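# Move one bottle from the cabinet to the bench

## Task

Take exactly one bottle out of the cabinet and leave it standing upright on the bench, with the remaining two bottles still inside the cabinet.

## Robot and tools

Robot: two six-joint arms, left_arm and right_arm, each on its own carriage on one floor track. The track runs along y at x = 0. left_rail always carries left_arm and sits on the +y side; right_rail carries right_arm. Each arm base is at x = 0, y = its carriage position_m, z = 0.04 m, facing +x. Both arms have a two-finger gripper (140 mm fully open). left_arm's fingers can fold: grip with the outer quarter of the pads near the tips, because a grip closer to the palm can wrap loosely, slip or squeeze too hard, and a fingertip pushed into a surface folds quietly. right_arm's fingers are rigid.

Scene frame (all reported positions): fixed to the table, table top at z = 0, +z up, +x the direction the arms face, +y to their left. The table edge is at x = 0.17 m. Reported hand positions can be off by a few centimetres. end_effector_position is the point between the pads when closed; fingertips extend about 33 mm past it when the gap is under 40 mm, about 9 mm when fully open. Gripper +z is the finger direction, y is the closing direction.

Row layout (used by execute_actions rows and move target): 18 numbers, each in [-1, 1]. First left_arm: six joint offsets (shoulder pan, shoulder lift, elbow, wrist 1, wrist 2, wrist 3), then gripper position, force_limit, speed. Then the same nine for right_arm. Joint numbers are offsets, scaled so 1.0 = 2.222 rad, measured from the Joint targets at the start of the call (not from the previous row). Sending 0 keeps an arm where its targets are. Joint ranges: pan, lift and wrists -6.283 to 6.283 rad, elbow -3.142 to 3.142 rad; asking more than 0.010 rad beyond is refused. Gripper position is absolute: +1 open, about -0.8 pads touch, -1 close until blocked. force_limit -1 to +1 (about 14 N to 58 N per pad at slow close); speed -1 to +1 (about 30 to 250 mm/s). A faster close grips harder. To leave a gripper unchanged, resend its last three numbers.

execute_actions: actions = a list with one action (or empty to just look). Action keys: rows (1 to 15 rows, each applied for one 1/30 s step), steps (1 to 450, default 15; arms keep heading to the last row afterward), until (stop early on rail conditions, e.g. {"left_rail": {"position_status": ["!=", "moving"]}} or {"all": {"status": "ended"}}), and left_rail / right_rail objects with position_m (absolute carriage place in metres; left_rail -0.8 to 1.5, right_rail -1.5 to 0.8), speed_m_s (0.01 to 1), acceleration_factor (0.1 to 1), or stop: true. cameras: list of names, ["all"], or []. Images come automatically only with an empty actions list.

move: target = one row or a list of up to 15 rows, every one an offset from the same starting Joint targets. speed: rad/s of the fastest joint, 0.01 to 3.14, default 0.5 (one value or one per target). blend: corner rounding in rad. stop_force: 3 to 120 N; the arm halts when its wrist sensor feels that much push; use a slow speed with it. zero: whether to re-zero before a stop_force move (default true). blocking=false returns early (not allowed with stop_force); then use wait or stop before new rows or moves. The result adds a move: line (done, off_target, held, fault, moving).

wait: seconds 0 to 10. stop: brakes a running move (not carriages). zoom_image: camera (cam_high, cam_front, cam_side, cam_left_wrist, cam_right_wrist) and region [x0, y0, x1, y1] in pixels, max 504 each side. zero_wrist_force: arm. read_manual: licence text only. finished_scene: scene number of the current scene; ends it permanently.

Driving a carriage: send position_m, then an action with until on that rail's position_status not moving. Wait for arrival before placing the hand. The carriages must stay about 0.78 m apart or the clearance check halts them. Status words: done, moving, contact_stop, time_out, stopped, stopped_with_arm, stopped_for_other_arm, stopped_for_other_carriage; position_answer not_taken means resend.

Result lines: Joint positions and Joint velocities give per arm the rail (m) then six joints (rad). Joint targets is what each joint is commanded to; offsets count from it. Tool commands shows gripper commands. object_status: 0 moving, 1 blocked while opening, 2 blocked while closing (a grip), 3 reached the goal or pads met (maybe nothing held). position_measured in counts: 3 open, 75 about 100 mm, 139 about 60 mm, 200 about 20 mm, 230 closed. Wrist force/torque are in the hand's own axes. joint command not followed means the clearance check altered targets. Motor temperatures; MOTOR HOT warns of overheating.

Avoid: anything leaving the table or landing on the track or its metal strip (fails the task); forces near 150 N or wrist torques near 26.3 N m (arm stops 10 s); pressing targets past firm contact; arms or grippers touching each other; fast impacts, dropping or releasing a moving part, tipping bottles, holding loads stretched out long (overheating).

Each tool is called by a JSON object that holds its "op" and its "data", one argument or row to a line.

## Session

{"op": "execute_actions", "data": {
  "actions": []
}}

Scene clock: 0.00 s.
left_arm: end_effector_position=(+0.3456, +1.0584, +0.5800) position_measured=3 object_status=3 end_effector_quat_wxyz=(+0.000, +0.000, +1.000, +0.000) | right_arm: end_effector_position=(+0.3456, -1.0739, +0.5800) position_measured=3 object_status=3 end_effector_quat_wxyz=(+0.000, +0.000, +1.000, +0.000)
Joint positions: left_arm=[1.031 -0.316 -1.725 0.971 -0.816 -1.571 -0.316] | right_arm=[-1.101 -0.316 -1.725 0.971 -0.816 -1.571 -0.316]
Joint velocities: within noise
Joint torques (N m): no reading
Motor temperatures (°C): left_arm=[34 36 37 44 40 40] | right_arm=[38 38 36 43 46 46]
Wrist force (N): no reading
Wrist torque (N m): no reading
Wrist force, peak (N): no reading
Joint targets: left_arm=[1.031 -0.316 -1.725 0.971 -0.816 -1.571 -0.316] | right_arm=[-1.101 -0.316 -1.725 0.971 -0.816 -1.571 -0.316]
Tool commands: left_gripper/position=+1.0 left_gripper/force_limit=+1.0 left_gripper/speed=+1.0 right_gripper/position=+1.0 right_gripper/force_limit=+1.0 right_gripper/speed=+1.0
left_rail: position_m=1.031 position_status=done
right_rail: position_m=-1.101 position_status=done

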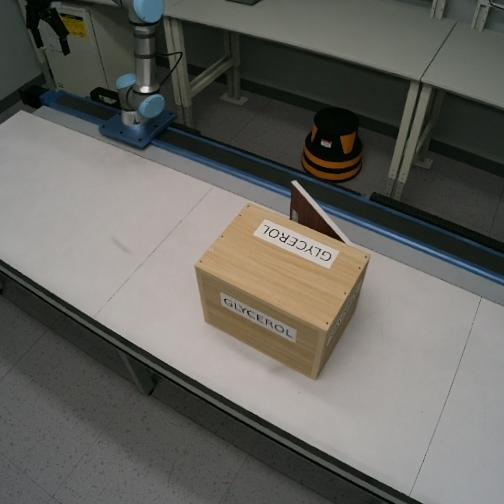

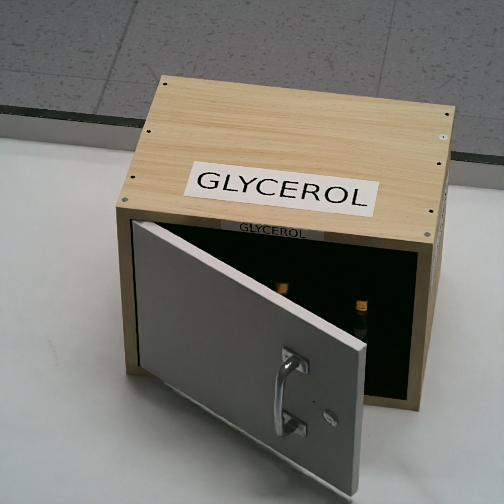

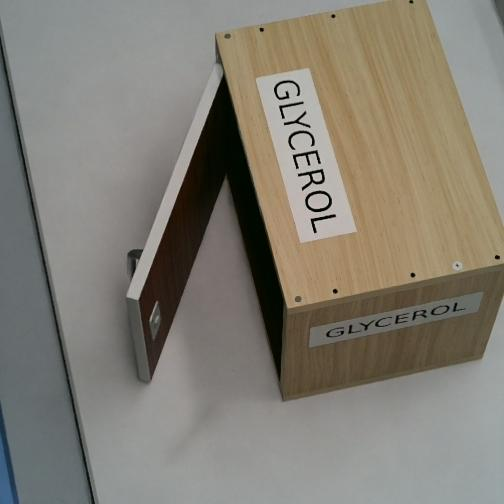

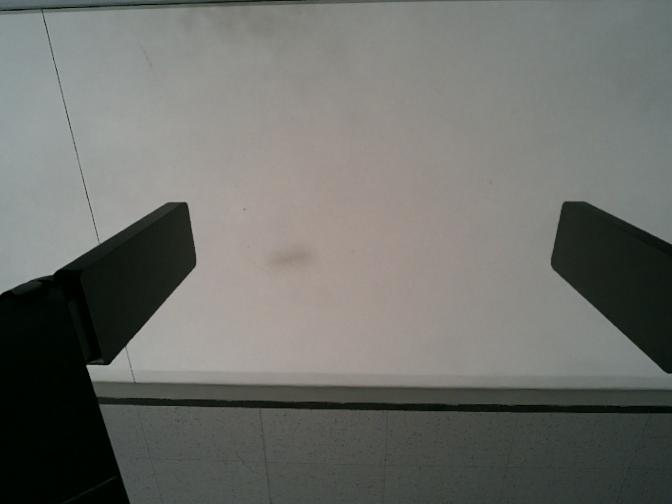

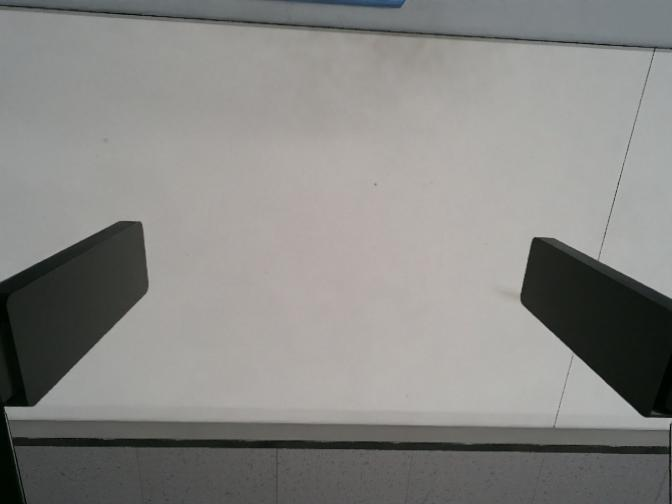

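{"op": "execute_actions", "data": {
  "actions": [
    {"right_rail":{"position_m":-0.45},"rows":[[0,0,0,0,0,0,1,1,1,0,0,0,0,0,0,-1,-1,0]],"steps":150,"until":{"right_rail":{"position_status":["!=","moving"]}}}
  ]
}}

{"op": "zoom_image", "data": {
  "camera": "cam_front",
  "region": [100, 180, 450, 504]
}}

Scene clock: 55.97 s.
left_arm: end_effector_position=(+0.3456, +1.0584, +0.5800) position_measured=3 object_status=3 end_effector_quat_wxyz=(+0.000, +0.000, +1.000, +0.000) | right_arm: end_effector_position=(+0.3456, -0.4228, +0.5800) position_measured=233 object_status=3 end_effector_quat_wxyz=(+0.000, +0.000, +1.000, +0.000)
Joint positions: left_arm=[1.031 -0.316 -1.725 0.971 -0.816 -1.571 -0.316] | right_arm=[-0.45 -0.316 -1.725 0.971 -0.816 -1.571 -0.316]
Joint torques (N m): left_arm=[-0.32 -11.19 -21.5 -3.02 -0.2 -0.04] | right_arm=[0.62 -12.08 -21.27 -2.54 0.07 0.17]
Wrist force (N): left_arm=[-0.1 0.1 0.1] | right_arm=[0.3 0.1 -0.1]
Wrist torque (N m): left_arm=[0.02 0.02 0.00] | right_arm=[0.01 -0.05 0.00]
Wrist force, peak (N): left_arm=[0.0 0.2 0.4] | right_arm=[0.3 -2.3 -0.1]
Joint targets: left_arm=[1.031 -0.316 -1.725 0.971 -0.816 -1.571 -0.316] | right_arm=[-0.450 -0.316 -1.725 0.971 -0.816 -1.571 -0.316]
left_rail: position_m=1.031 position_status=done
right_rail: position_m=-0.450 position_status=done

Scaled by 1.440.
This view is cut from an older image: the scene may have changed since it was taken.

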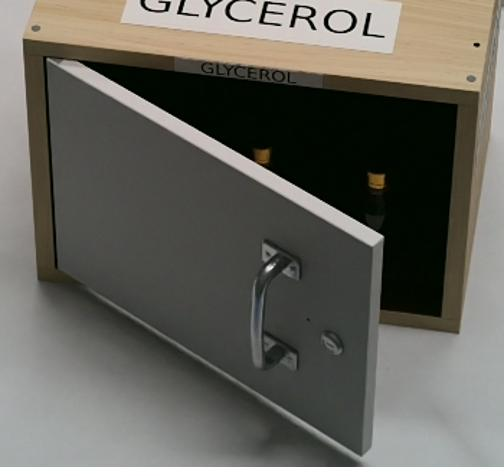

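{"op": "move", "data": {
  "target": [0,0,0,0,0,0,1,1,1,0.3271,0.0351,0.1824,-0.2179,0,0.3271,-1,-1,0],
  "speed": 0.8,
  "cameras": ["cam_front","cam_side","cam_right_wrist"]
}}

Scene clock: 61.53 s.
left_arm: end_effector_position=(+0.3456, +1.0584, +0.5800) position_measured=3 object_status=3 end_effector_quat_wxyz=(+0.000, +0.000, +1.000, +0.000) | right_arm: end_effector_position=(+0.3551, -0.1500, +0.4204) position_measured=233 object_status=3 end_effector_quat_wxyz=(+0.000, +0.000, +1.000, +0.000)
Joint positions: left_arm=[1.031 -0.316 -1.725 0.971 -0.816 -1.571 -0.316] | right_arm=[-0.45 0.411 -1.647 1.376 -1.3 -1.571 0.411]
Joint torques (N m): left_arm=[-0.22 -11.01 -20.29 -2.93 -0.3 0.31] | right_arm=[7.68 -14.15 -15.57 -4.73 -0.03 1.74]
Wrist force (N): left_arm=[-0.2 0.2 0.1] | right_arm=[-0.1 0.3 -0.4]
Wrist torque (N m): left_arm=[0.03 0.04 0.00] | right_arm=[0.10 0.01 -0.05]
Wrist force, peak (N): left_arm=[-0.1 0.1 0.4] | right_arm=[0.9 2.5 0.8]
Joint targets: left_arm=[1.031 -0.316 -1.725 0.971 -0.816 -1.571 -0.316] | right_arm=[-0.450 0.411 -1.647 1.376 -1.300 -1.571 0.411]
left_rail: position_m=1.031 position_status=done
right_rail: position_m=-0.450 position_status=done
move: done
camera_calibration:
cam_right_wrist: T_world_to_cam=[[-0.0525991, 0.997569, 0.0457106, 0.148937], [0.950335, 0.0359428, 0.309146, -0.458198], [0.306752, 0.0597012, -0.949915, 0.443731], [0, 0, 0, 1]] pos_world=[0.30716, -0.158597, 0.556349]
Images, in order (width x height): cam_front 504x504, cam_side 504x504, cam_right_wrist 672x504.

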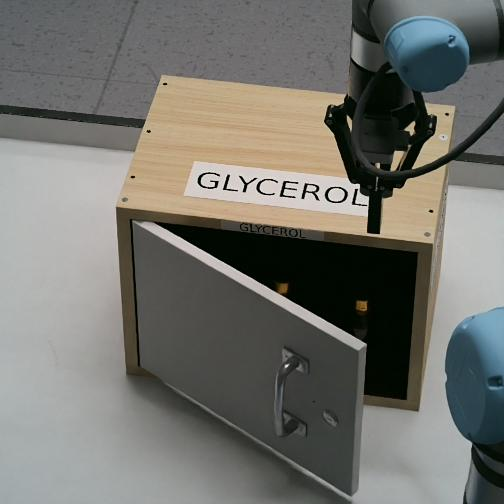

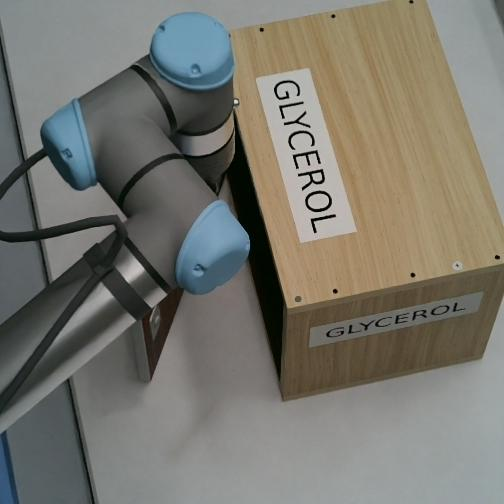

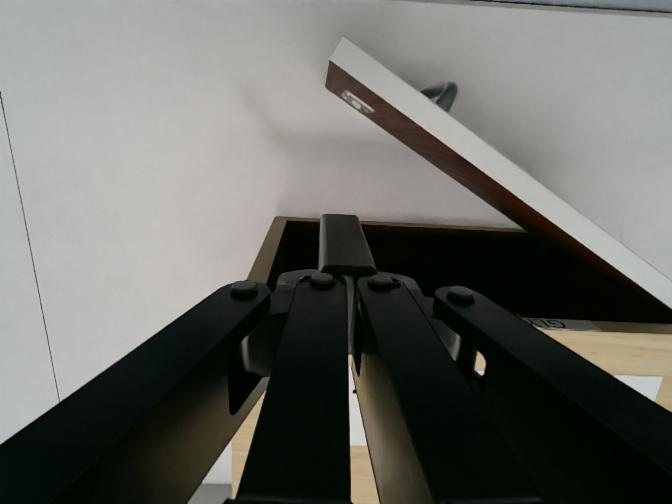

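{"op": "move", "data": {
  "target": [0,0,0,0,0,0,1,1,1,0,0.0032,0.2529,-0.2562,0,0,-1,-1,0],
  "speed": 0.4,
  "stop_force": 15,
  "cameras": ["cam_right_wrist","cam_front"]
}}

Scene clock: 79.23 s.
left_arm: end_effector_position=(+0.3456, +1.0584, +0.5800) position_measured=3 object_status=3 end_effector_quat_wxyz=(+0.000, +0.000, +1.000, +0.000) | right_arm: end_effector_position=(+0.3553, -0.1499, +0.2005) position_measured=233 object_status=3 end_effector_quat_wxyz=(+0.001, +0.000, +1.000, +0.000)
Joint positions: left_arm=[1.031 -0.316 -1.725 0.971 -0.816 -1.571 -0.316] | right_arm=[-0.45 0.411 -1.64 1.938 -1.869 -1.571 0.411]
Joint torques (N m): left_arm=[0.78 -10.41 -21.07 -3.08 -0.32 0.02] | right_arm=[5.38 -14.73 -15.24 -4.73 0.05 1.66]
Wrist force (N): left_arm=[-0.1 0.2 0.1] | right_arm=[-0.5 -0.3 -0.3]
Wrist torque (N m): left_arm=[0.05 0.01 0.00] | right_arm=[-0.04 0.09 -0.03]
Wrist force, peak (N): left_arm=[-0.3 0.2 0.3] | right_arm=[0.1 0.4 -1.1]
Joint targets: left_arm=[1.031 -0.316 -1.725 0.971 -0.816 -1.571 -0.316] | right_arm=[-0.450 0.411 -1.640 1.938 -1.869 -1.571 0.411]
left_rail: position_m=1.031 position_status=done
right_rail: position_m=-0.450 position_status=done
move: done
camera_calibration:
cam_right_wrist: T_world_to_cam=[[-0.0526385, 0.997563, 0.045796, 0.158881], [0.950266, 0.0359407, 0.30936, -0.390335], [0.30696, 0.0598026, -0.949842, 0.234641], [0, 0, 0, 1]] pos_world=[0.30726, -0.158497, 0.33635]
Images, in order (width x height): cam_front 504x504, cam_right_wrist 672x504.

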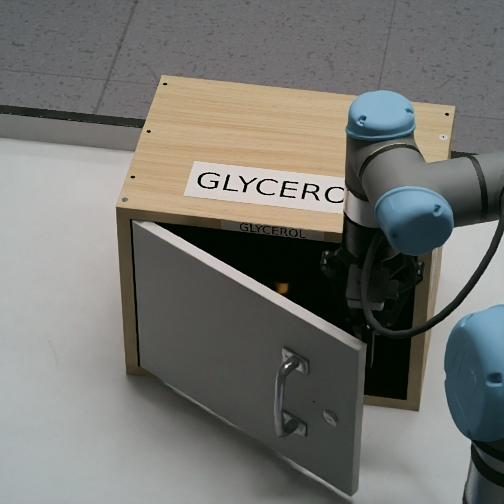

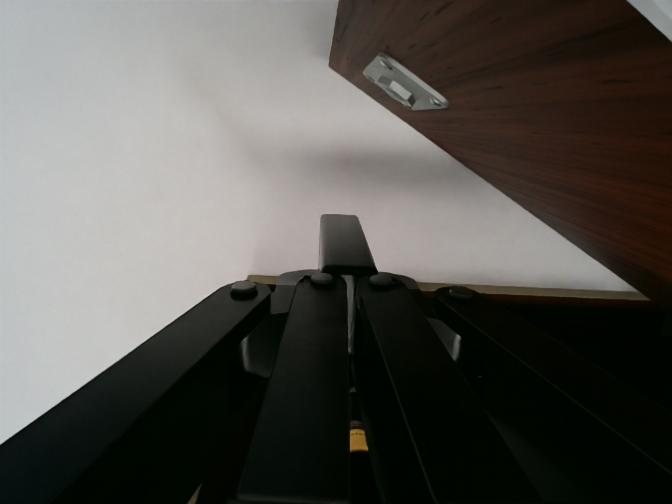

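{"op": "move", "data": {
  "target": [
    [0,0,0,0,0,0,1,1,1,0.1054,-0.0302,0.0267,0.0035,0,0.1054,-1,-1,0],
    [0,0,0,0,0,0,1,1,1,0.2187,0.0261,-0.0248,-0.0012,0,0.2187,-1,-1,0],
    [0,0,0,0,0,0,1,1,1,0.2882,0.1208,-0.1295,0.0088,0,0.2882,-1,-1,0],
    [0,0,0,0,0,0,1,1,1,0.3147,0.1969,-0.2295,0.0327,0,0.3147,-1,-1,0],
    [0,0,0,0,0,0,1,1,1,0.3247,0.2385,-0.2896,0.0512,0,0.3247,-1,-1,0]
  ],
  "speed": [0.15,0.2,0.2,0.2,0.15],
  "blend": [0.04,0.04,0.04,0.03,0],
  "stop_force": 40,
  "cameras": ["cam_front","cam_side","cam_right_wrist"]
}}

Scene clock: 93.50 s.
left_arm: end_effector_position=(+0.3456, +1.0584, +0.5800) position_measured=3 object_status=3 end_effector_quat_wxyz=(+0.000, +0.000, +1.000, +0.000) | right_arm: end_effector_position=(+0.1657, +0.2172, +0.2004) position_measured=233 object_status=3 end_effector_quat_wxyz=(+0.000, +0.000, +1.000, +0.000)
Joint positions: left_arm=[1.031 -0.316 -1.725 0.971 -0.816 -1.571 -0.316] | right_arm=[-0.45 1.132 -1.11 1.294 -1.756 -1.571 1.132]
Joint torques (N m): left_arm=[0.31 -11.22 -21.69 -3.15 -0.48 0.33] | right_arm=[7.35 -37.2 -38.15 -0.74 0.08 1.78]
Wrist force (N): left_arm=[-0.1 0.1 0.0] | right_arm=[0.1 -3.3 -0.9]
Wrist torque (N m): left_arm=[0.02 0.02 0.00] | right_arm=[-0.28 -0.05 -0.02]
Wrist force, peak (N): left_arm=[-0.2 0.3 0.3] | right_arm=[-3.7 -3.8 -0.3]
Joint targets: left_arm=[1.031 -0.316 -1.725 0.971 -0.816 -1.571 -0.316] | right_arm=[-0.450 1.132 -1.110 1.294 -1.756 -1.571 1.132]
left_rail: position_m=1.031 position_status=done
right_rail: position_m=-0.450 position_status=done
move: done
camera_calibration:
cam_right_wrist: T_world_to_cam=[[-0.0526387, 0.997543, 0.0462391, -0.217438], [0.950462, 0.035842, 0.308768, -0.223227], [0.306352, 0.0602016, -0.950013, 0.270805], [0, 0, 0, 1]] pos_world=[0.117762, 0.208602, 0.336248]
Images, in order (width x height): cam_front 504x504, cam_side 504x504, cam_right_wrist 672x504.

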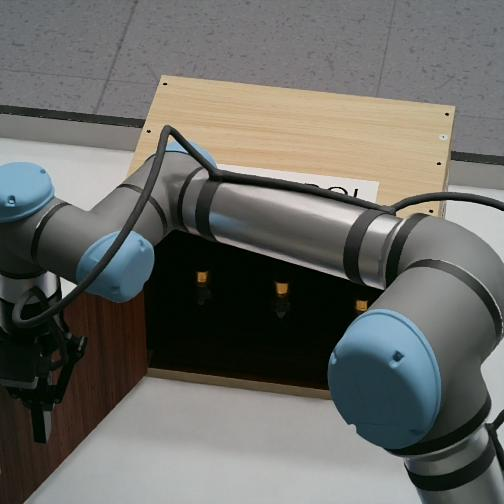

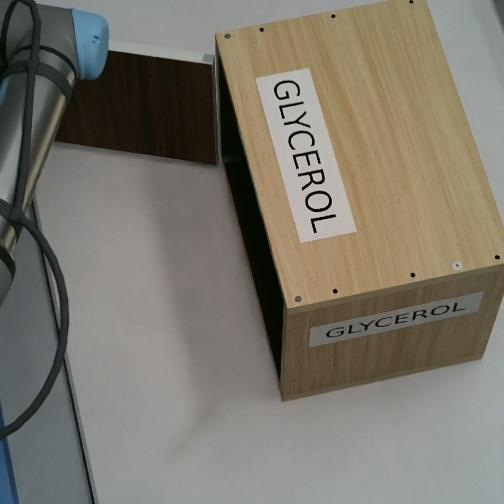

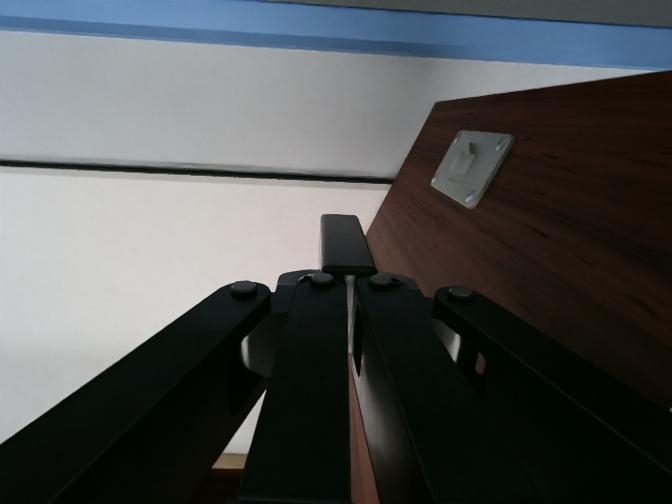

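{"op": "zoom_image", "data": {
  "camera": "cam_front",
  "region": [140, 220, 350, 400]
}}

Scaled by 2.400.

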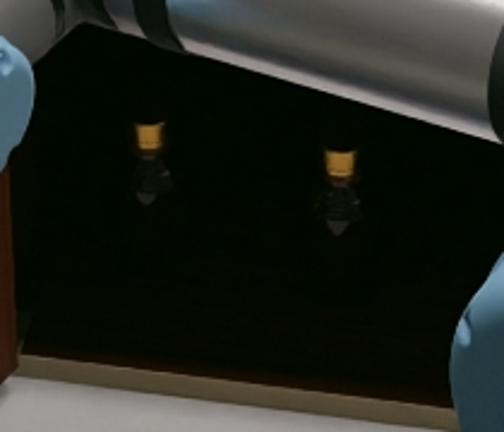

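{"op": "move", "data": {
  "target": [
    [0,0,0,0,0,0,1,1,1,-0.1487,-0.1766,-0.0643,0.2409,0,-0.1487,-1,-1,0],
    [0,0,0,0,0,0,1,1,1,0.0853,-0.0641,0.4682,0.3028,-0.8190,-0.5095,-1,-1,0]
  ],
  "speed": [0.6,1.0],
  "blend": [0.1,0],
  "cameras": ["cam_front","cam_right_wrist"]
}}

Scene clock: 125.13 s.
left_arm: end_effector_position=(+0.3456, +1.0584, +0.5800) position_measured=3 object_status=3 end_effector_quat_wxyz=(+0.000, +0.000, +1.000, +0.000) | right_arm: end_effector_position=(+0.2948, -0.1742, +0.2581) position_measured=233 object_status=3 end_effector_quat_wxyz=(+0.010, -0.526, +0.588, -0.614)
Joint positions: left_arm=[1.031 -0.316 -1.725 0.971 -0.816 -1.571 -0.316] | right_arm=[-0.45 1.124 -1.347 1.883 -1.135 -2.692 0.305]
Joint torques (N m): left_arm=[-0.22 -11.44 -19.9 -3.06 -0.4 0.46] | right_arm=[-6.2 -35.95 -32.3 -2.87 0.33 1.74]
Wrist force (N): left_arm=[-0.1 0.2 0.2] | right_arm=[-0.3 -0.1 0.4]
Wrist torque (N m): left_arm=[0.04 0.03 0.00] | right_arm=[0.19 0.34 0.05]
Wrist force, peak (N): left_arm=[-0.3 0.0 0.3] | right_arm=[-1.3 7.9 0.9]
Joint targets: left_arm=[1.031 -0.316 -1.725 0.971 -0.816 -1.571 -0.316] | right_arm=[-0.450 1.124 -1.347 1.883 -1.135 -2.691 0.305]
left_rail: position_m=1.031 position_status=done
right_rail: position_m=-0.450 position_status=done
move: held (right_arm; a check stopped the path); path passed 1 of 2 targets; limits=held; right_arm: the wrist 2 is farthest, 0.699 rad from its target
joint command not followed: on one or more control steps a check withheld the commanded joint targets of the right arm, and it was not sent them on those steps.
cause: the commanded joint targets, or the way to them, would bring two parts of the arm too close to each other (its gripper and another part of the arm, with joints 5 (wrist 1) to 7 (wrist 3) between them, 22 mm apart when it was first held).
camera_calibration:
cam_right_wrist: T_world_to_cam=[[-0.658973, -0.307545, -0.686419, 0.317709], [0.200087, 0.808032, -0.55412, 0.228725], [0.725065, -0.502494, -0.470936, -0.0354782], [0, 0, 0, 1]] pos_world=[0.189321, -0.104935, 0.328115]
Images, in order (width x height): cam_front 504x504, cam_right_wrist 672x504.

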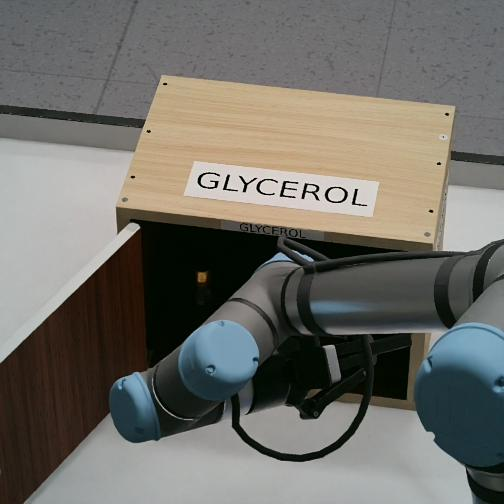

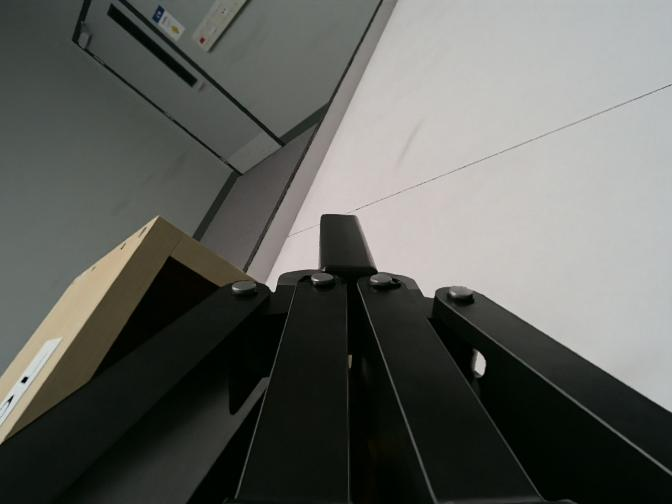

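{"op": "move", "data": {
  "target": [
    [0,0,0,0,0,0,1,1,1,-0.1450,-0.0699,-0.3290,-0.0385,0.5041,0.2235,-1,-1,0],
    [0,0,0,0,0,0,1,1,1,-0.9664,-0.1007,-0.8474,1.0,1.0,-0.1373,-1,-1,0]
  ],
  "speed": 1.0,
  "blend": [0.15,0]
}}

{"op": "move", "data": {
  "target": [0,0,0,0,0,0,1,1,1,0,0.0653,-0.8921,1.0,0.4575,0,-1,-1,0],
  "speed": 1.0,
  "cameras": ["cam_front","cam_right_wrist"]
}}

Scene clock: 178.43 s.
left_arm: end_effector_position=(+0.3456, +1.0584, +0.5800) position_measured=3 object_status=3 end_effector_quat_wxyz=(+0.000, +0.000, +1.000, +0.000) | right_arm: end_effector_position=(+0.3098, -0.1691, +0.8659) position_measured=233 object_status=3 end_effector_quat_wxyz=(-0.165, +0.593, +0.504, +0.606)
Joint positions: left_arm=[1.031 -0.316 -1.725 0.971 -0.816 -1.571 -0.316] | right_arm=[-0.45 -1.023 -1.571 0 1.087 -0.469 0]
Joint torques (N m): left_arm=[0.36 -12.46 -19.93 -3.26 -0.53 0.32] | right_arm=[-6.98 -7.04 -11.63 1.79 2.34 -1.58]
Wrist force (N): left_arm=[0.1 0.1 0.2] | right_arm=[-0.1 -0.7 1.2]
Wrist torque (N m): left_arm=[0.03 -0.02 0.00] | right_arm=[-0.21 0.34 0.07]
Wrist force, peak (N): left_arm=[-0.3 0.4 0.2] | right_arm=[0.7 1.7 -0.7]
Joint targets: left_arm=[1.031 -0.316 -1.725 0.971 -0.816 -1.571 -0.316] | right_arm=[-0.450 -1.023 -1.571 0.000 1.087 -0.469 0.000]
left_rail: position_m=1.031 position_status=done
right_rail: position_m=-0.450 position_status=done
move: done

Scene clock: 181.43 s.
left_arm: end_effector_position=(+0.3456, +1.0584, +0.5800) position_measured=3 object_status=3 end_effector_quat_wxyz=(+0.000, +0.000, +1.000, +0.000) | right_arm: end_effector_position=(+0.2645, -0.1175, +0.4366) position_measured=233 object_status=3 end_effector_quat_wxyz=(+0.030, +0.688, +0.030, +0.725)
Joint positions: left_arm=[1.031 -0.316 -1.725 0.971 -0.816 -1.571 -0.316] | right_arm=[-0.45 -1.023 -1.426 -1.982 3.309 0.547 0]
Joint torques (N m): left_arm=[0.48 -11.81 -21.71 -3.02 -0.4 0.08] | right_arm=[-5.94 19.53 10.69 1.18 1.61 -1.5]
Wrist force (N): left_arm=[0.0 0.0 0.1] | right_arm=[-0.8 0.0 1.5]
Wrist torque (N m): left_arm=[0.01 0.01 0.00] | right_arm=[0.03 0.57 0.11]
Wrist force, peak (N): left_arm=[-0.2 0.2 0.2] | right_arm=[-3.3 0.2 0.9]
Joint targets: left_arm=[1.031 -0.316 -1.725 0.971 -0.816 -1.571 -0.316] | right_arm=[-0.450 -1.023 -1.426 -1.982 3.309 0.547 0.000]
left_rail: position_m=1.031 position_status=done
right_rail: position_m=-0.450 position_status=done
move: done
camera_calibration:
cam_right_wrist: T_world_to_cam=[[-0.0494316, -0.989697, 0.134371, -0.162042], [-0.258863, -0.117243, -0.958772, 0.47724], [0.964648, -0.0821773, -0.250401, -0.0111587], [0, 0, 0, 1]] pos_world=[0.126294, -0.105336, 0.476544]
Images, in order (width x height): cam_front 504x504, cam_right_wrist 672x504.

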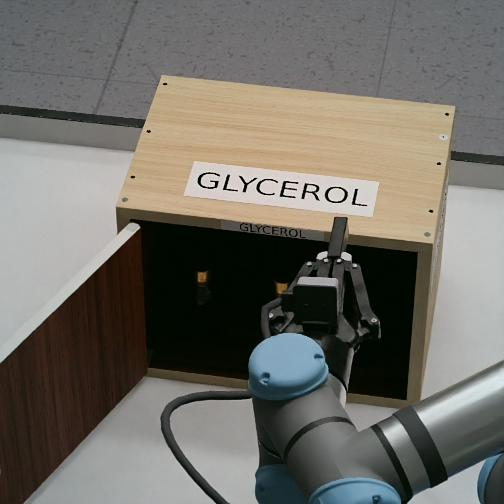

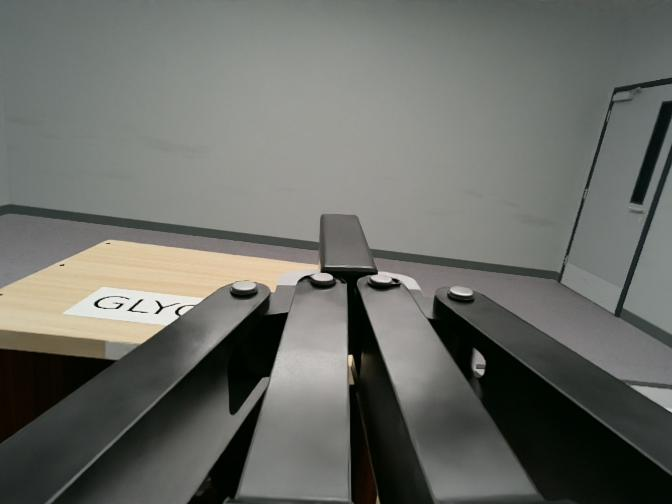

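{"op": "move", "data": {
  "target": [0,0,0,0,0,0,1,1,1,0,-0.2086,-0.1588,0.4120,0,0,1,-1,0],
  "speed": 0.6,
  "cameras": ["cam_front","cam_side","cam_right_wrist"]
}}

Scene clock: 187.93 s.
left_arm: end_effector_position=(+0.3456, +1.0584, +0.5800) position_measured=3 object_status=3 end_effector_quat_wxyz=(+0.000, +0.000, +1.000, +0.000) | right_arm: end_effector_position=(+0.2598, -0.1098, +0.1601) position_measured=3 object_status=3 end_effector_quat_wxyz=(+0.000, +0.707, +0.000, +0.707)
Joint positions: left_arm=[1.031 -0.316 -1.725 0.971 -0.816 -1.571 -0.316] | right_arm=[-0.45 -1.023 -1.889 -2.335 4.224 0.547 0]
Joint torques (N m): left_arm=[0.08 -12.06 -21.74 -3.33 -0.38 0.08] | right_arm=[-3.98 16.43 -1.09 1.12 -0.32 -1.43]
Wrist force (N): left_arm=[-0.2 0.1 0.2] | right_arm=[-0.3 -0.4 1.4]
Wrist torque (N m): left_arm=[0.02 0.04 0.00] | right_arm=[-0.03 0.54 0.14]
Wrist force, peak (N): left_arm=[0.0 0.2 0.4] | right_arm=[-1.2 -0.4 1.8]
Joint targets: left_arm=[1.031 -0.316 -1.725 0.971 -0.816 -1.571 -0.316] | right_arm=[-0.450 -1.023 -1.889 -2.335 4.224 0.547 0.000]
left_rail: position_m=1.031 position_status=done
right_rail: position_m=-0.450 position_status=done
move: done
camera_calibration:
cam_right_wrist: T_world_to_cam=[[-0.0447873, -0.997608, 0.0526482, -0.10646], [-0.308107, -0.0363381, -0.950658, 0.232186], [0.950297, -0.0587987, -0.305742, -0.0601751], [0, 0, 0, 1]] pos_world=[0.123954, -0.101306, 0.207936]
Images, in order (width x height): cam_front 504x504, cam_side 504x504, cam_right_wrist 672x504.

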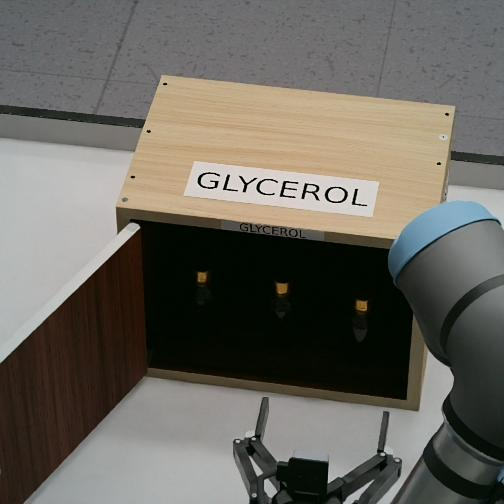

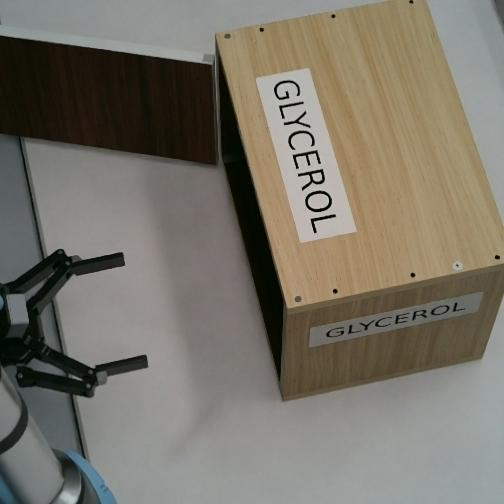

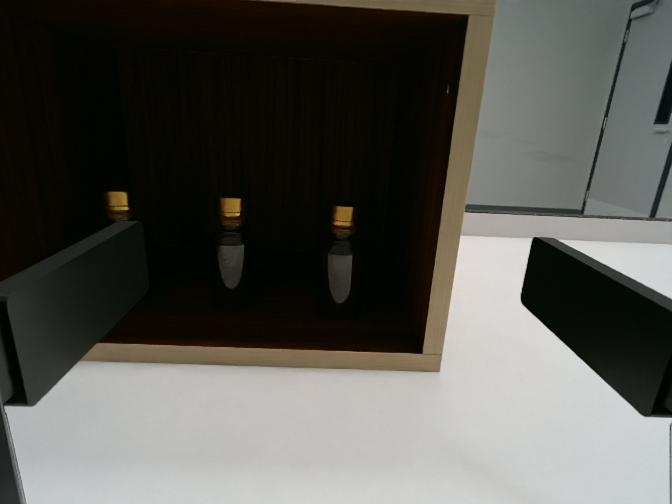

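{"op": "zoom_image", "data": {
  "camera": "cam_right_wrist",
  "region": [80, 160, 480, 400]
}}

{"op": "zoom_image", "data": {
  "camera": "cam_front",
  "region": [140, 240, 430, 420]
}}

Scaled by 1.260.

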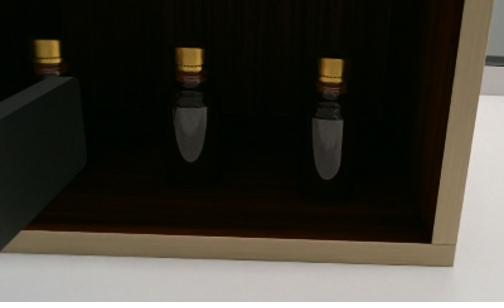

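Scaled by 1.738.

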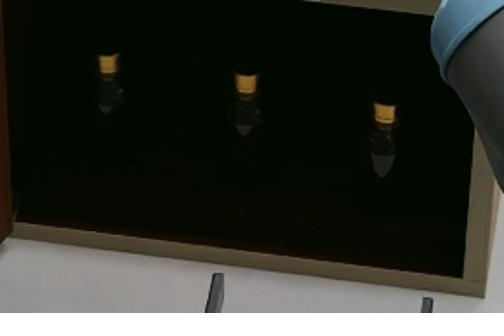

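{"op": "move", "data": {
  "target": [0,0,0,0,0,0,1,1,1,-0.1351,-0.1649,0.1108,0.0542,-0.1351,0,0.39,-1,0],
  "speed": 0.4,
  "cameras": ["cam_front","cam_side","cam_right_wrist"]
}}

{"op": "zoom_image", "data": {
  "camera": "cam_right_wrist",
  "region": [160, 120, 520, 380]
}}

Scene clock: 227.50 s.
left_arm: end_effector_position=(+0.3456, +1.0584, +0.5800) position_measured=3 object_status=3 end_effector_quat_wxyz=(+0.000, +0.000, +1.000, +0.000) | right_arm: end_effector_position=(+0.3398, -0.0199, +0.0660) position_measured=80 object_status=3 end_effector_quat_wxyz=(+0.000, +0.707, +0.000, +0.707)
Joint positions: left_arm=[1.031 -0.316 -1.725 0.971 -0.816 -1.571 -0.316] | right_arm=[-0.45 -1.323 -2.256 -2.089 4.345 0.247 0]
Joint torques (N m): left_arm=[0.18 -12.24 -21.1 -3.12 -0.47 0.15] | right_arm=[-6.45 28.91 17.7 1.8 -1.42 -1.36]
Wrist force (N): left_arm=[0.0 0.0 0.1] | right_arm=[-0.6 -0.4 1.4]
Wrist torque (N m): left_arm=[-0.01 0.00 0.00] | right_arm=[-0.07 0.56 0.13]
Wrist force, peak (N): left_arm=[-0.2 0.3 0.2] | right_arm=[-1.7 -1.3 1.9]
Joint targets: left_arm=[1.031 -0.316 -1.725 0.971 -0.816 -1.571 -0.316] | right_arm=[-0.450 -1.323 -2.256 -2.089 4.345 0.247 0.000]
left_rail: position_m=1.031 position_status=done
right_rail: position_m=-0.450 position_status=done
move: done
camera_calibration:
cam_right_wrist: T_world_to_cam=[[-0.0447445, -0.997621, 0.0524393, -0.00822677], [-0.308307, -0.0361398, -0.9506, 0.170651], [0.950234, -0.0587015, -0.305956, -0.159549], [0, 0, 0, 1]] pos_world=[0.203854, -0.0114057, 0.113837]
Images, in order (width x height): cam_front 504x504, cam_side 504x504, cam_right_wrist 672x504.

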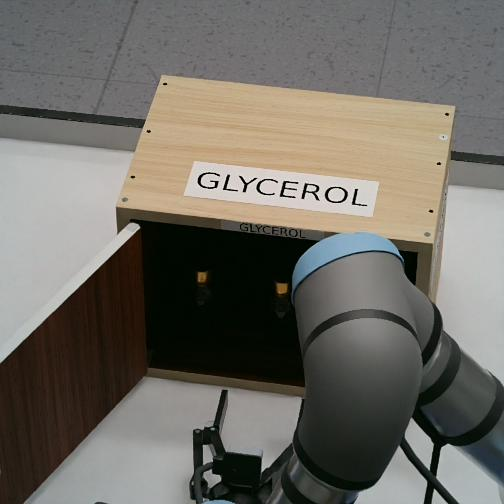

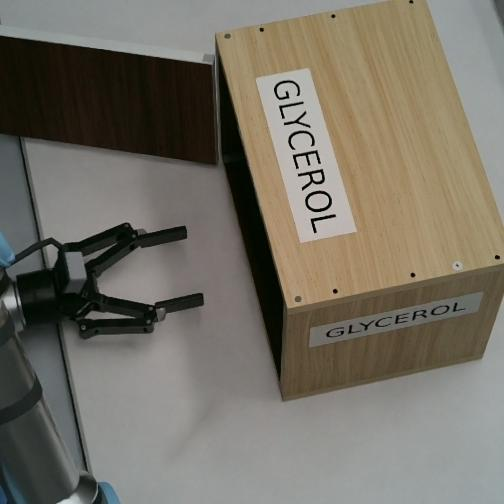

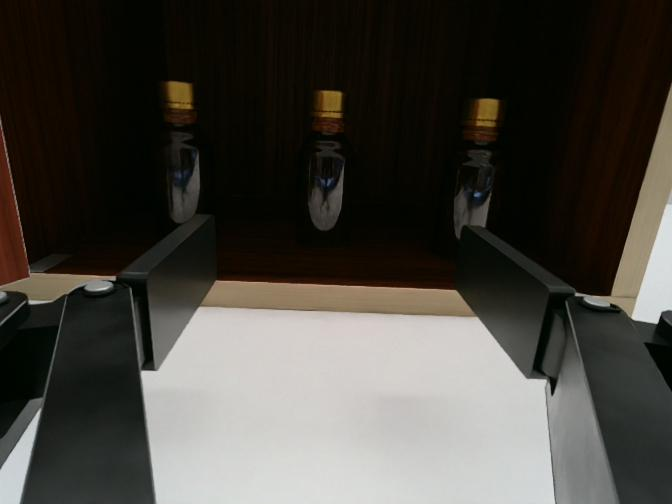

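Scaled by 1.400.

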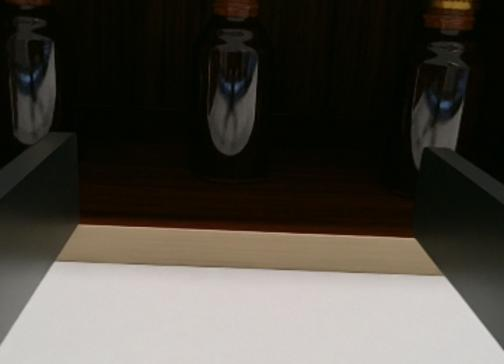

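{"op": "move", "data": {
  "target": [
    [0,0,0,0,0,0,1,1,1,-0.0957,-0.0070,0.0203,-0.0132,-0.0957,0,0.39,-1,0],
    [0,0,0,0,0,0,1,1,1,-0.1867,-0.0230,0.0636,-0.0406,-0.1867,0,0.39,-1,0]
  ],
  "speed": 0.2,
  "blend": [0.03,0],
  "stop_force": 15,
  "cameras": ["cam_right_wrist"]
}}

Scene clock: 239.30 s.
left_arm: end_effector_position=(+0.3456, +1.0584, +0.5800) position_measured=3 object_status=3 end_effector_quat_wxyz=(+0.000, +0.000, +1.000, +0.000) | right_arm: end_effector_position=(+0.5188, -0.0197, +0.0659) position_measured=80 object_status=3 end_effector_quat_wxyz=(+0.000, +0.707, +0.000, +0.707)
Joint positions: left_arm=[1.031 -0.316 -1.725 0.971 -0.816 -1.571 -0.316] | right_arm=[-0.45 -1.738 -2.307 -1.948 4.255 -0.168 0]
Joint torques (N m): left_arm=[0.27 -12.46 -20.26 -3.44 -0.7 0.26] | right_arm=[-6.39 33.74 21.46 -1.78 -1.28 -1.24]
Wrist force (N): left_arm=[-0.2 0.2 0.2] | right_arm=[-0.3 -0.7 1.3]
Wrist torque (N m): left_arm=[0.04 0.04 0.00] | right_arm=[-0.13 0.51 0.12]
Wrist force, peak (N): left_arm=[-0.1 0.0 0.4] | right_arm=[-0.5 -0.7 2.1]
Joint targets: left_arm=[1.031 -0.316 -1.725 0.971 -0.816 -1.571 -0.316] | right_arm=[-0.450 -1.738 -2.307 -1.948 4.255 -0.168 0.000]
left_rail: position_m=1.031 position_status=done
right_rail: position_m=-0.450 position_status=done
move: done
camera_calibration:
cam_right_wrist: T_world_to_cam=[[-0.0447072, -0.997618, 0.0525367, -0.0000339537], [-0.308401, -0.0362382, -0.950566, 0.225812], [0.950205, -0.0586995, -0.306046, -0.329733], [0, 0, 0, 1]] pos_world=[0.382954, -0.011206, 0.113737]
Images, in order (width x height): cam_right_wrist 672x504.

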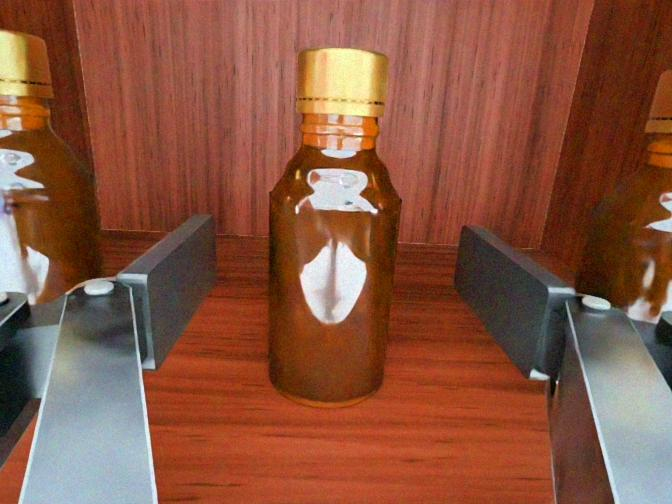

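{"op": "execute_actions", "data": {
  "actions": [
    {"rows":[[0,0,0,0,0,0,1,1,1,0,0,0,0,0,0,-1,-0.5,-1]],"steps":100}
  ],
  "cameras": ["cam_right_wrist"]
}}

Scene clock: 246.70 s.
left_arm: end_effector_position=(+0.3456, +1.0584, +0.5800) position_measured=3 object_status=3 end_effector_quat_wxyz=(+0.000, +0.000, +1.000, +0.000) | right_arm: end_effector_position=(+0.5188, -0.0197, +0.0659) position_measured=162 object_status=2 end_effector_quat_wxyz=(+0.000, +0.707, +0.000, +0.707)
Joint positions: left_arm=[1.031 -0.316 -1.725 0.971 -0.816 -1.571 -0.316] | right_arm=[-0.45 -1.738 -2.307 -1.948 4.255 -0.168 0]
Joint torques (N m): left_arm=[-0.17 -13.09 -20.44 -3.14 -0.62 0.26] | right_arm=[-6.12 34.82 9.4 -0.45 1.36 -1.15]
Wrist force (N): left_arm=[0.0 0.0 0.1] | right_arm=[0.3 -1.9 0.4]
Wrist torque (N m): left_arm=[0.01 0.00 0.00] | right_arm=[-0.08 0.46 0.22]
Wrist force, peak (N): left_arm=[0.1 0.4 0.1] | right_arm=[-0.3 -2.2 1.4]
Joint targets: left_arm=[1.031 -0.316 -1.725 0.971 -0.816 -1.571 -0.316] | right_arm=[-0.450 -1.738 -2.307 -1.948 4.255 -0.168 0.000]
left_rail: position_m=1.031 position_status=done
right_rail: position_m=-0.450 position_status=done
camera_calibration:
cam_right_wrist: T_world_to_cam=[[-0.0447072, -0.997618, 0.0525367, -0.0000339537], [-0.308401, -0.0362382, -0.950566, 0.225812], [0.950205, -0.0586995, -0.306046, -0.329733], [0, 0, 0, 1]] pos_world=[0.382954, -0.011206, 0.113737]
Images, in order (width x height): cam_right_wrist 672x504.

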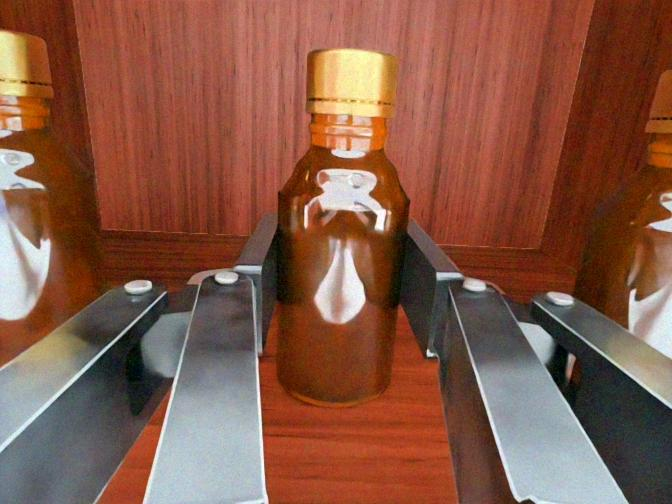

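{"op": "move", "data": {
  "target": [
    [0,0,0,0,0,0,1,1,1,0,0,0,0,0,0,-0.05,-0.5,-1],
    [0,0,0,0,0,0,1,1,1,0,0.0112,-0.0010,-0.0102,0,0,-0.05,-0.5,-1],
    [0,0,0,0,0,0,1,1,1,0,0.0112,-0.0010,-0.0102,0,0,-1,-0.5,-1]
  ],
  "speed": 0.05,
  "cameras": ["cam_right_wrist"]
}}

Scene clock: 260.70 s.
left_arm: end_effector_position=(+0.3456, +1.0584, +0.5800) position_measured=3 object_status=3 end_effector_quat_wxyz=(+0.000, +0.000, +1.000, +0.000) | right_arm: end_effector_position=(+0.5188, -0.0197, +0.0769) position_measured=162 object_status=0 end_effector_quat_wxyz=(+0.000, +0.707, +0.000, +0.707)
Joint positions: left_arm=[1.031 -0.316 -1.725 0.971 -0.816 -1.571 -0.316] | right_arm=[-0.45 -1.738 -2.282 -1.95 4.232 -0.168 0]
Joint torques (N m): left_arm=[-0.05 -12.9 -20.6 -3.34 -0.52 0.24] | right_arm=[-4.06 45.04 0.82 -1.65 0.52 -1.05]
Wrist force (N): left_arm=[-0.1 0.2 0.2] | right_arm=[1.5 -1.4 0.2]
Wrist torque (N m): left_arm=[0.03 0.02 0.00] | right_arm=[-0.08 0.34 0.22]
Wrist force, peak (N): left_arm=[-0.2 0.2 0.3] | right_arm=[0.3 -2.3 0.5]
Joint targets: left_arm=[1.031 -0.316 -1.725 0.971 -0.816 -1.571 -0.316] | right_arm=[-0.450 -1.738 -2.282 -1.950 4.232 -0.168 0.000]
left_rail: position_m=1.031 position_status=done
right_rail: position_m=-0.450 position_status=done
move: done
camera_calibration:
cam_right_wrist: T_world_to_cam=[[-0.0447072, -0.997618, 0.0525367, -0.000617112], [-0.308401, -0.0362382, -0.950566, 0.236363], [0.950205, -0.0586995, -0.306046, -0.326336], [0, 0, 0, 1]] pos_world=[0.382954, -0.011206, 0.124837]
Images, in order (width x height): cam_right_wrist 672x504.

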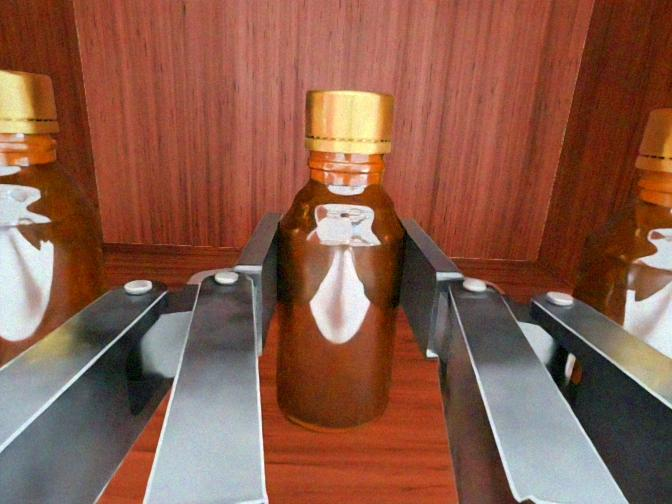

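{"op": "move", "data": {
  "target": [
    [0,0,0,0,0,0,1,1,1,0,0.0150,-0.0008,-0.0143,0,0,-1,-0.5,-1],
    [0,0,0,0,0,0,1,1,1,0.0910,0.0329,-0.0442,0.0113,0.0910,0,-1,-0.5,-1],
    [0,0,0,0,0,0,1,1,1,0.1867,0.0411,-0.0645,0.0234,0.1867,0,-1,-0.5,-1]
  ],
  "speed": [0.05,0.2,0.2],
  "blend": [0,0.03,0],
  "cameras": ["cam_front","cam_side","cam_right_wrist"]
}}

Scene clock: 276.57 s.
left_arm: end_effector_position=(+0.3456, +1.0584, +0.5800) position_measured=3 object_status=3 end_effector_quat_wxyz=(+0.000, +0.000, +1.000, +0.000) | right_arm: end_effector_position=(+0.3400, -0.0198, +0.0920) position_measured=162 object_status=2 end_effector_quat_wxyz=(+0.000, +0.707, +0.000, +0.707)
Joint positions: left_arm=[1.031 -0.316 -1.725 0.971 -0.816 -1.571 -0.316] | right_arm=[-0.45 -1.323 -2.191 -2.093 4.284 0.247 0]
Joint torques (N m): left_arm=[-0.2 -12.67 -21.53 -3.24 -0.74 0.03] | right_arm=[6.57 41.74 -1.85 1.7 1.35 -0.89]
Wrist force (N): left_arm=[-0.2 0.0 0.2] | right_arm=[-3.6 -0.7 0.7]
Wrist torque (N m): left_arm=[0.00 0.04 0.00] | right_arm=[-0.13 0.60 0.14]
Wrist force, peak (N): left_arm=[-0.4 0.1 0.2] | right_arm=[-4.1 -0.8 1.9]
Joint targets: left_arm=[1.031 -0.316 -1.725 0.971 -0.816 -1.571 -0.316] | right_arm=[-0.450 -1.323 -2.191 -2.093 4.284 0.247 0.000]
left_rail: position_m=1.031 position_status=done
right_rail: position_m=-0.450 position_status=done
move: done
camera_calibration:
cam_right_wrist: T_world_to_cam=[[-0.0447133, -0.997618, 0.0525341, -0.0095014], [-0.30831, -0.0362394, -0.950595, 0.19543], [0.950234, -0.058701, -0.305955, -0.151779], [0, 0, 0, 1]] pos_world=[0.204054, -0.011306, 0.139837]
Images, in order (width x height): cam_front 504x504, cam_side 504x504, cam_right_wrist 672x504.

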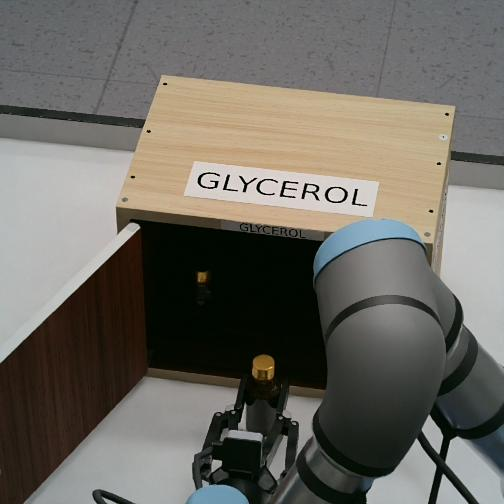

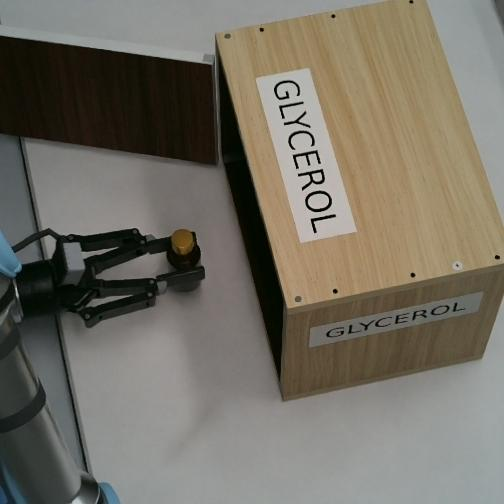

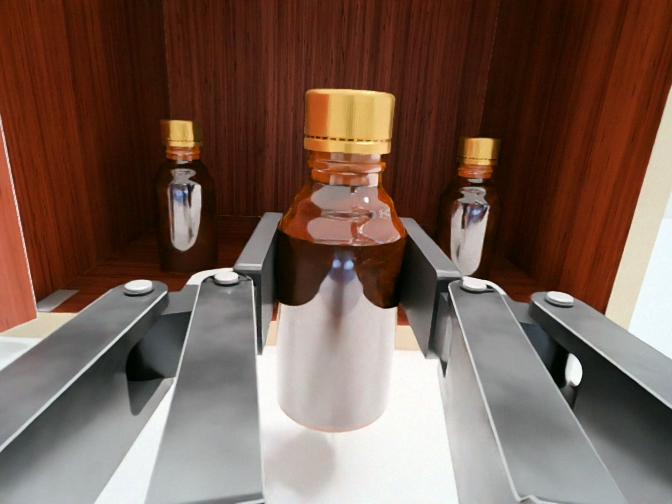

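{"op": "move", "data": {
  "target": [
    [0,0,0,0,0,0,1,1,1,0,-0.0281,0.0019,0.0263,0,0,-1,-0.5,-1],
    [0,0,0,0,0,0,1,1,1,0,-0.0383,0.0026,0.0357,0,0,-1,-0.5,-1]
  ],
  "speed": [0.06,0.015],
  "stop_force": 4,
  "cameras": ["cam_right_wrist"]
}}

Scene clock: 284.57 s.
left_arm: end_effector_position=(+0.3456, +1.0584, +0.5800) position_measured=3 object_status=3 end_effector_quat_wxyz=(+0.000, +0.000, +1.000, +0.000) | right_arm: end_effector_position=(+0.3399, -0.0200, +0.0583) position_measured=162 object_status=2 end_effector_quat_wxyz=(+0.000, +0.707, +0.000, +0.707)
Joint positions: left_arm=[1.031 -0.316 -1.725 0.971 -0.816 -1.571 -0.316] | right_arm=[-0.45 -1.323 -2.275 -2.088 4.362 0.247 0]
Joint torques (N m): left_arm=[0.35 -13.37 -20.45 -3.4 -0.57 0.26] | right_arm=[6.4 41.79 13.15 -2.5 0.48 -0.82]
Wrist force (N): left_arm=[0.0 0.2 -0.1] | right_arm=[1.4 0.3 2.2]
Wrist torque (N m): left_arm=[0.05 0.00 0.00] | right_arm=[-0.13 0.42 0.13]
Wrist force, peak (N): left_arm=[0.0 0.4 0.2] | right_arm=[6.9 -0.1 3.6]
Joint targets: left_arm=[1.031 -0.316 -1.725 0.971 -0.816 -1.571 -0.316] | right_arm=[-0.450 -1.323 -2.275 -2.088 4.362 0.247 0.000]
left_rail: position_m=1.031 position_status=done
right_rail: position_m=-0.450 position_status=done
move: contact (right_arm); path passed 1 of 2 targets
camera_calibration:
cam_right_wrist: T_world_to_cam=[[-0.0447445, -0.997621, 0.0524393, -0.00801356], [-0.308307, -0.0361398, -0.9506, 0.163385], [0.950234, -0.0587015, -0.305956, -0.162107], [0, 0, 0, 1]] pos_world=[0.204054, -0.0116057, 0.106137]
Images, in order (width x height): cam_right_wrist 672x504.

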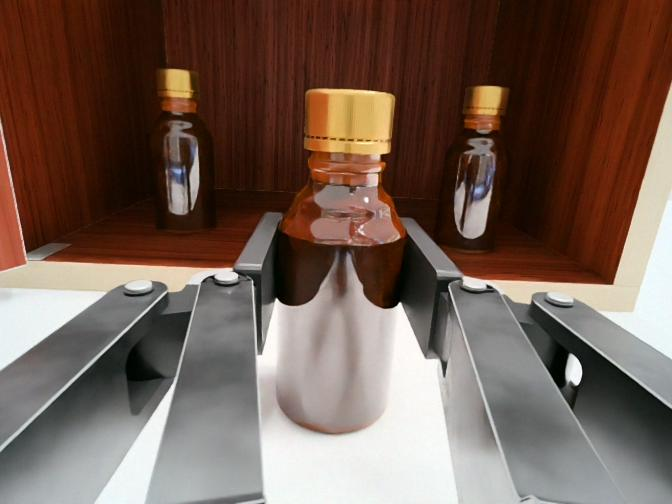

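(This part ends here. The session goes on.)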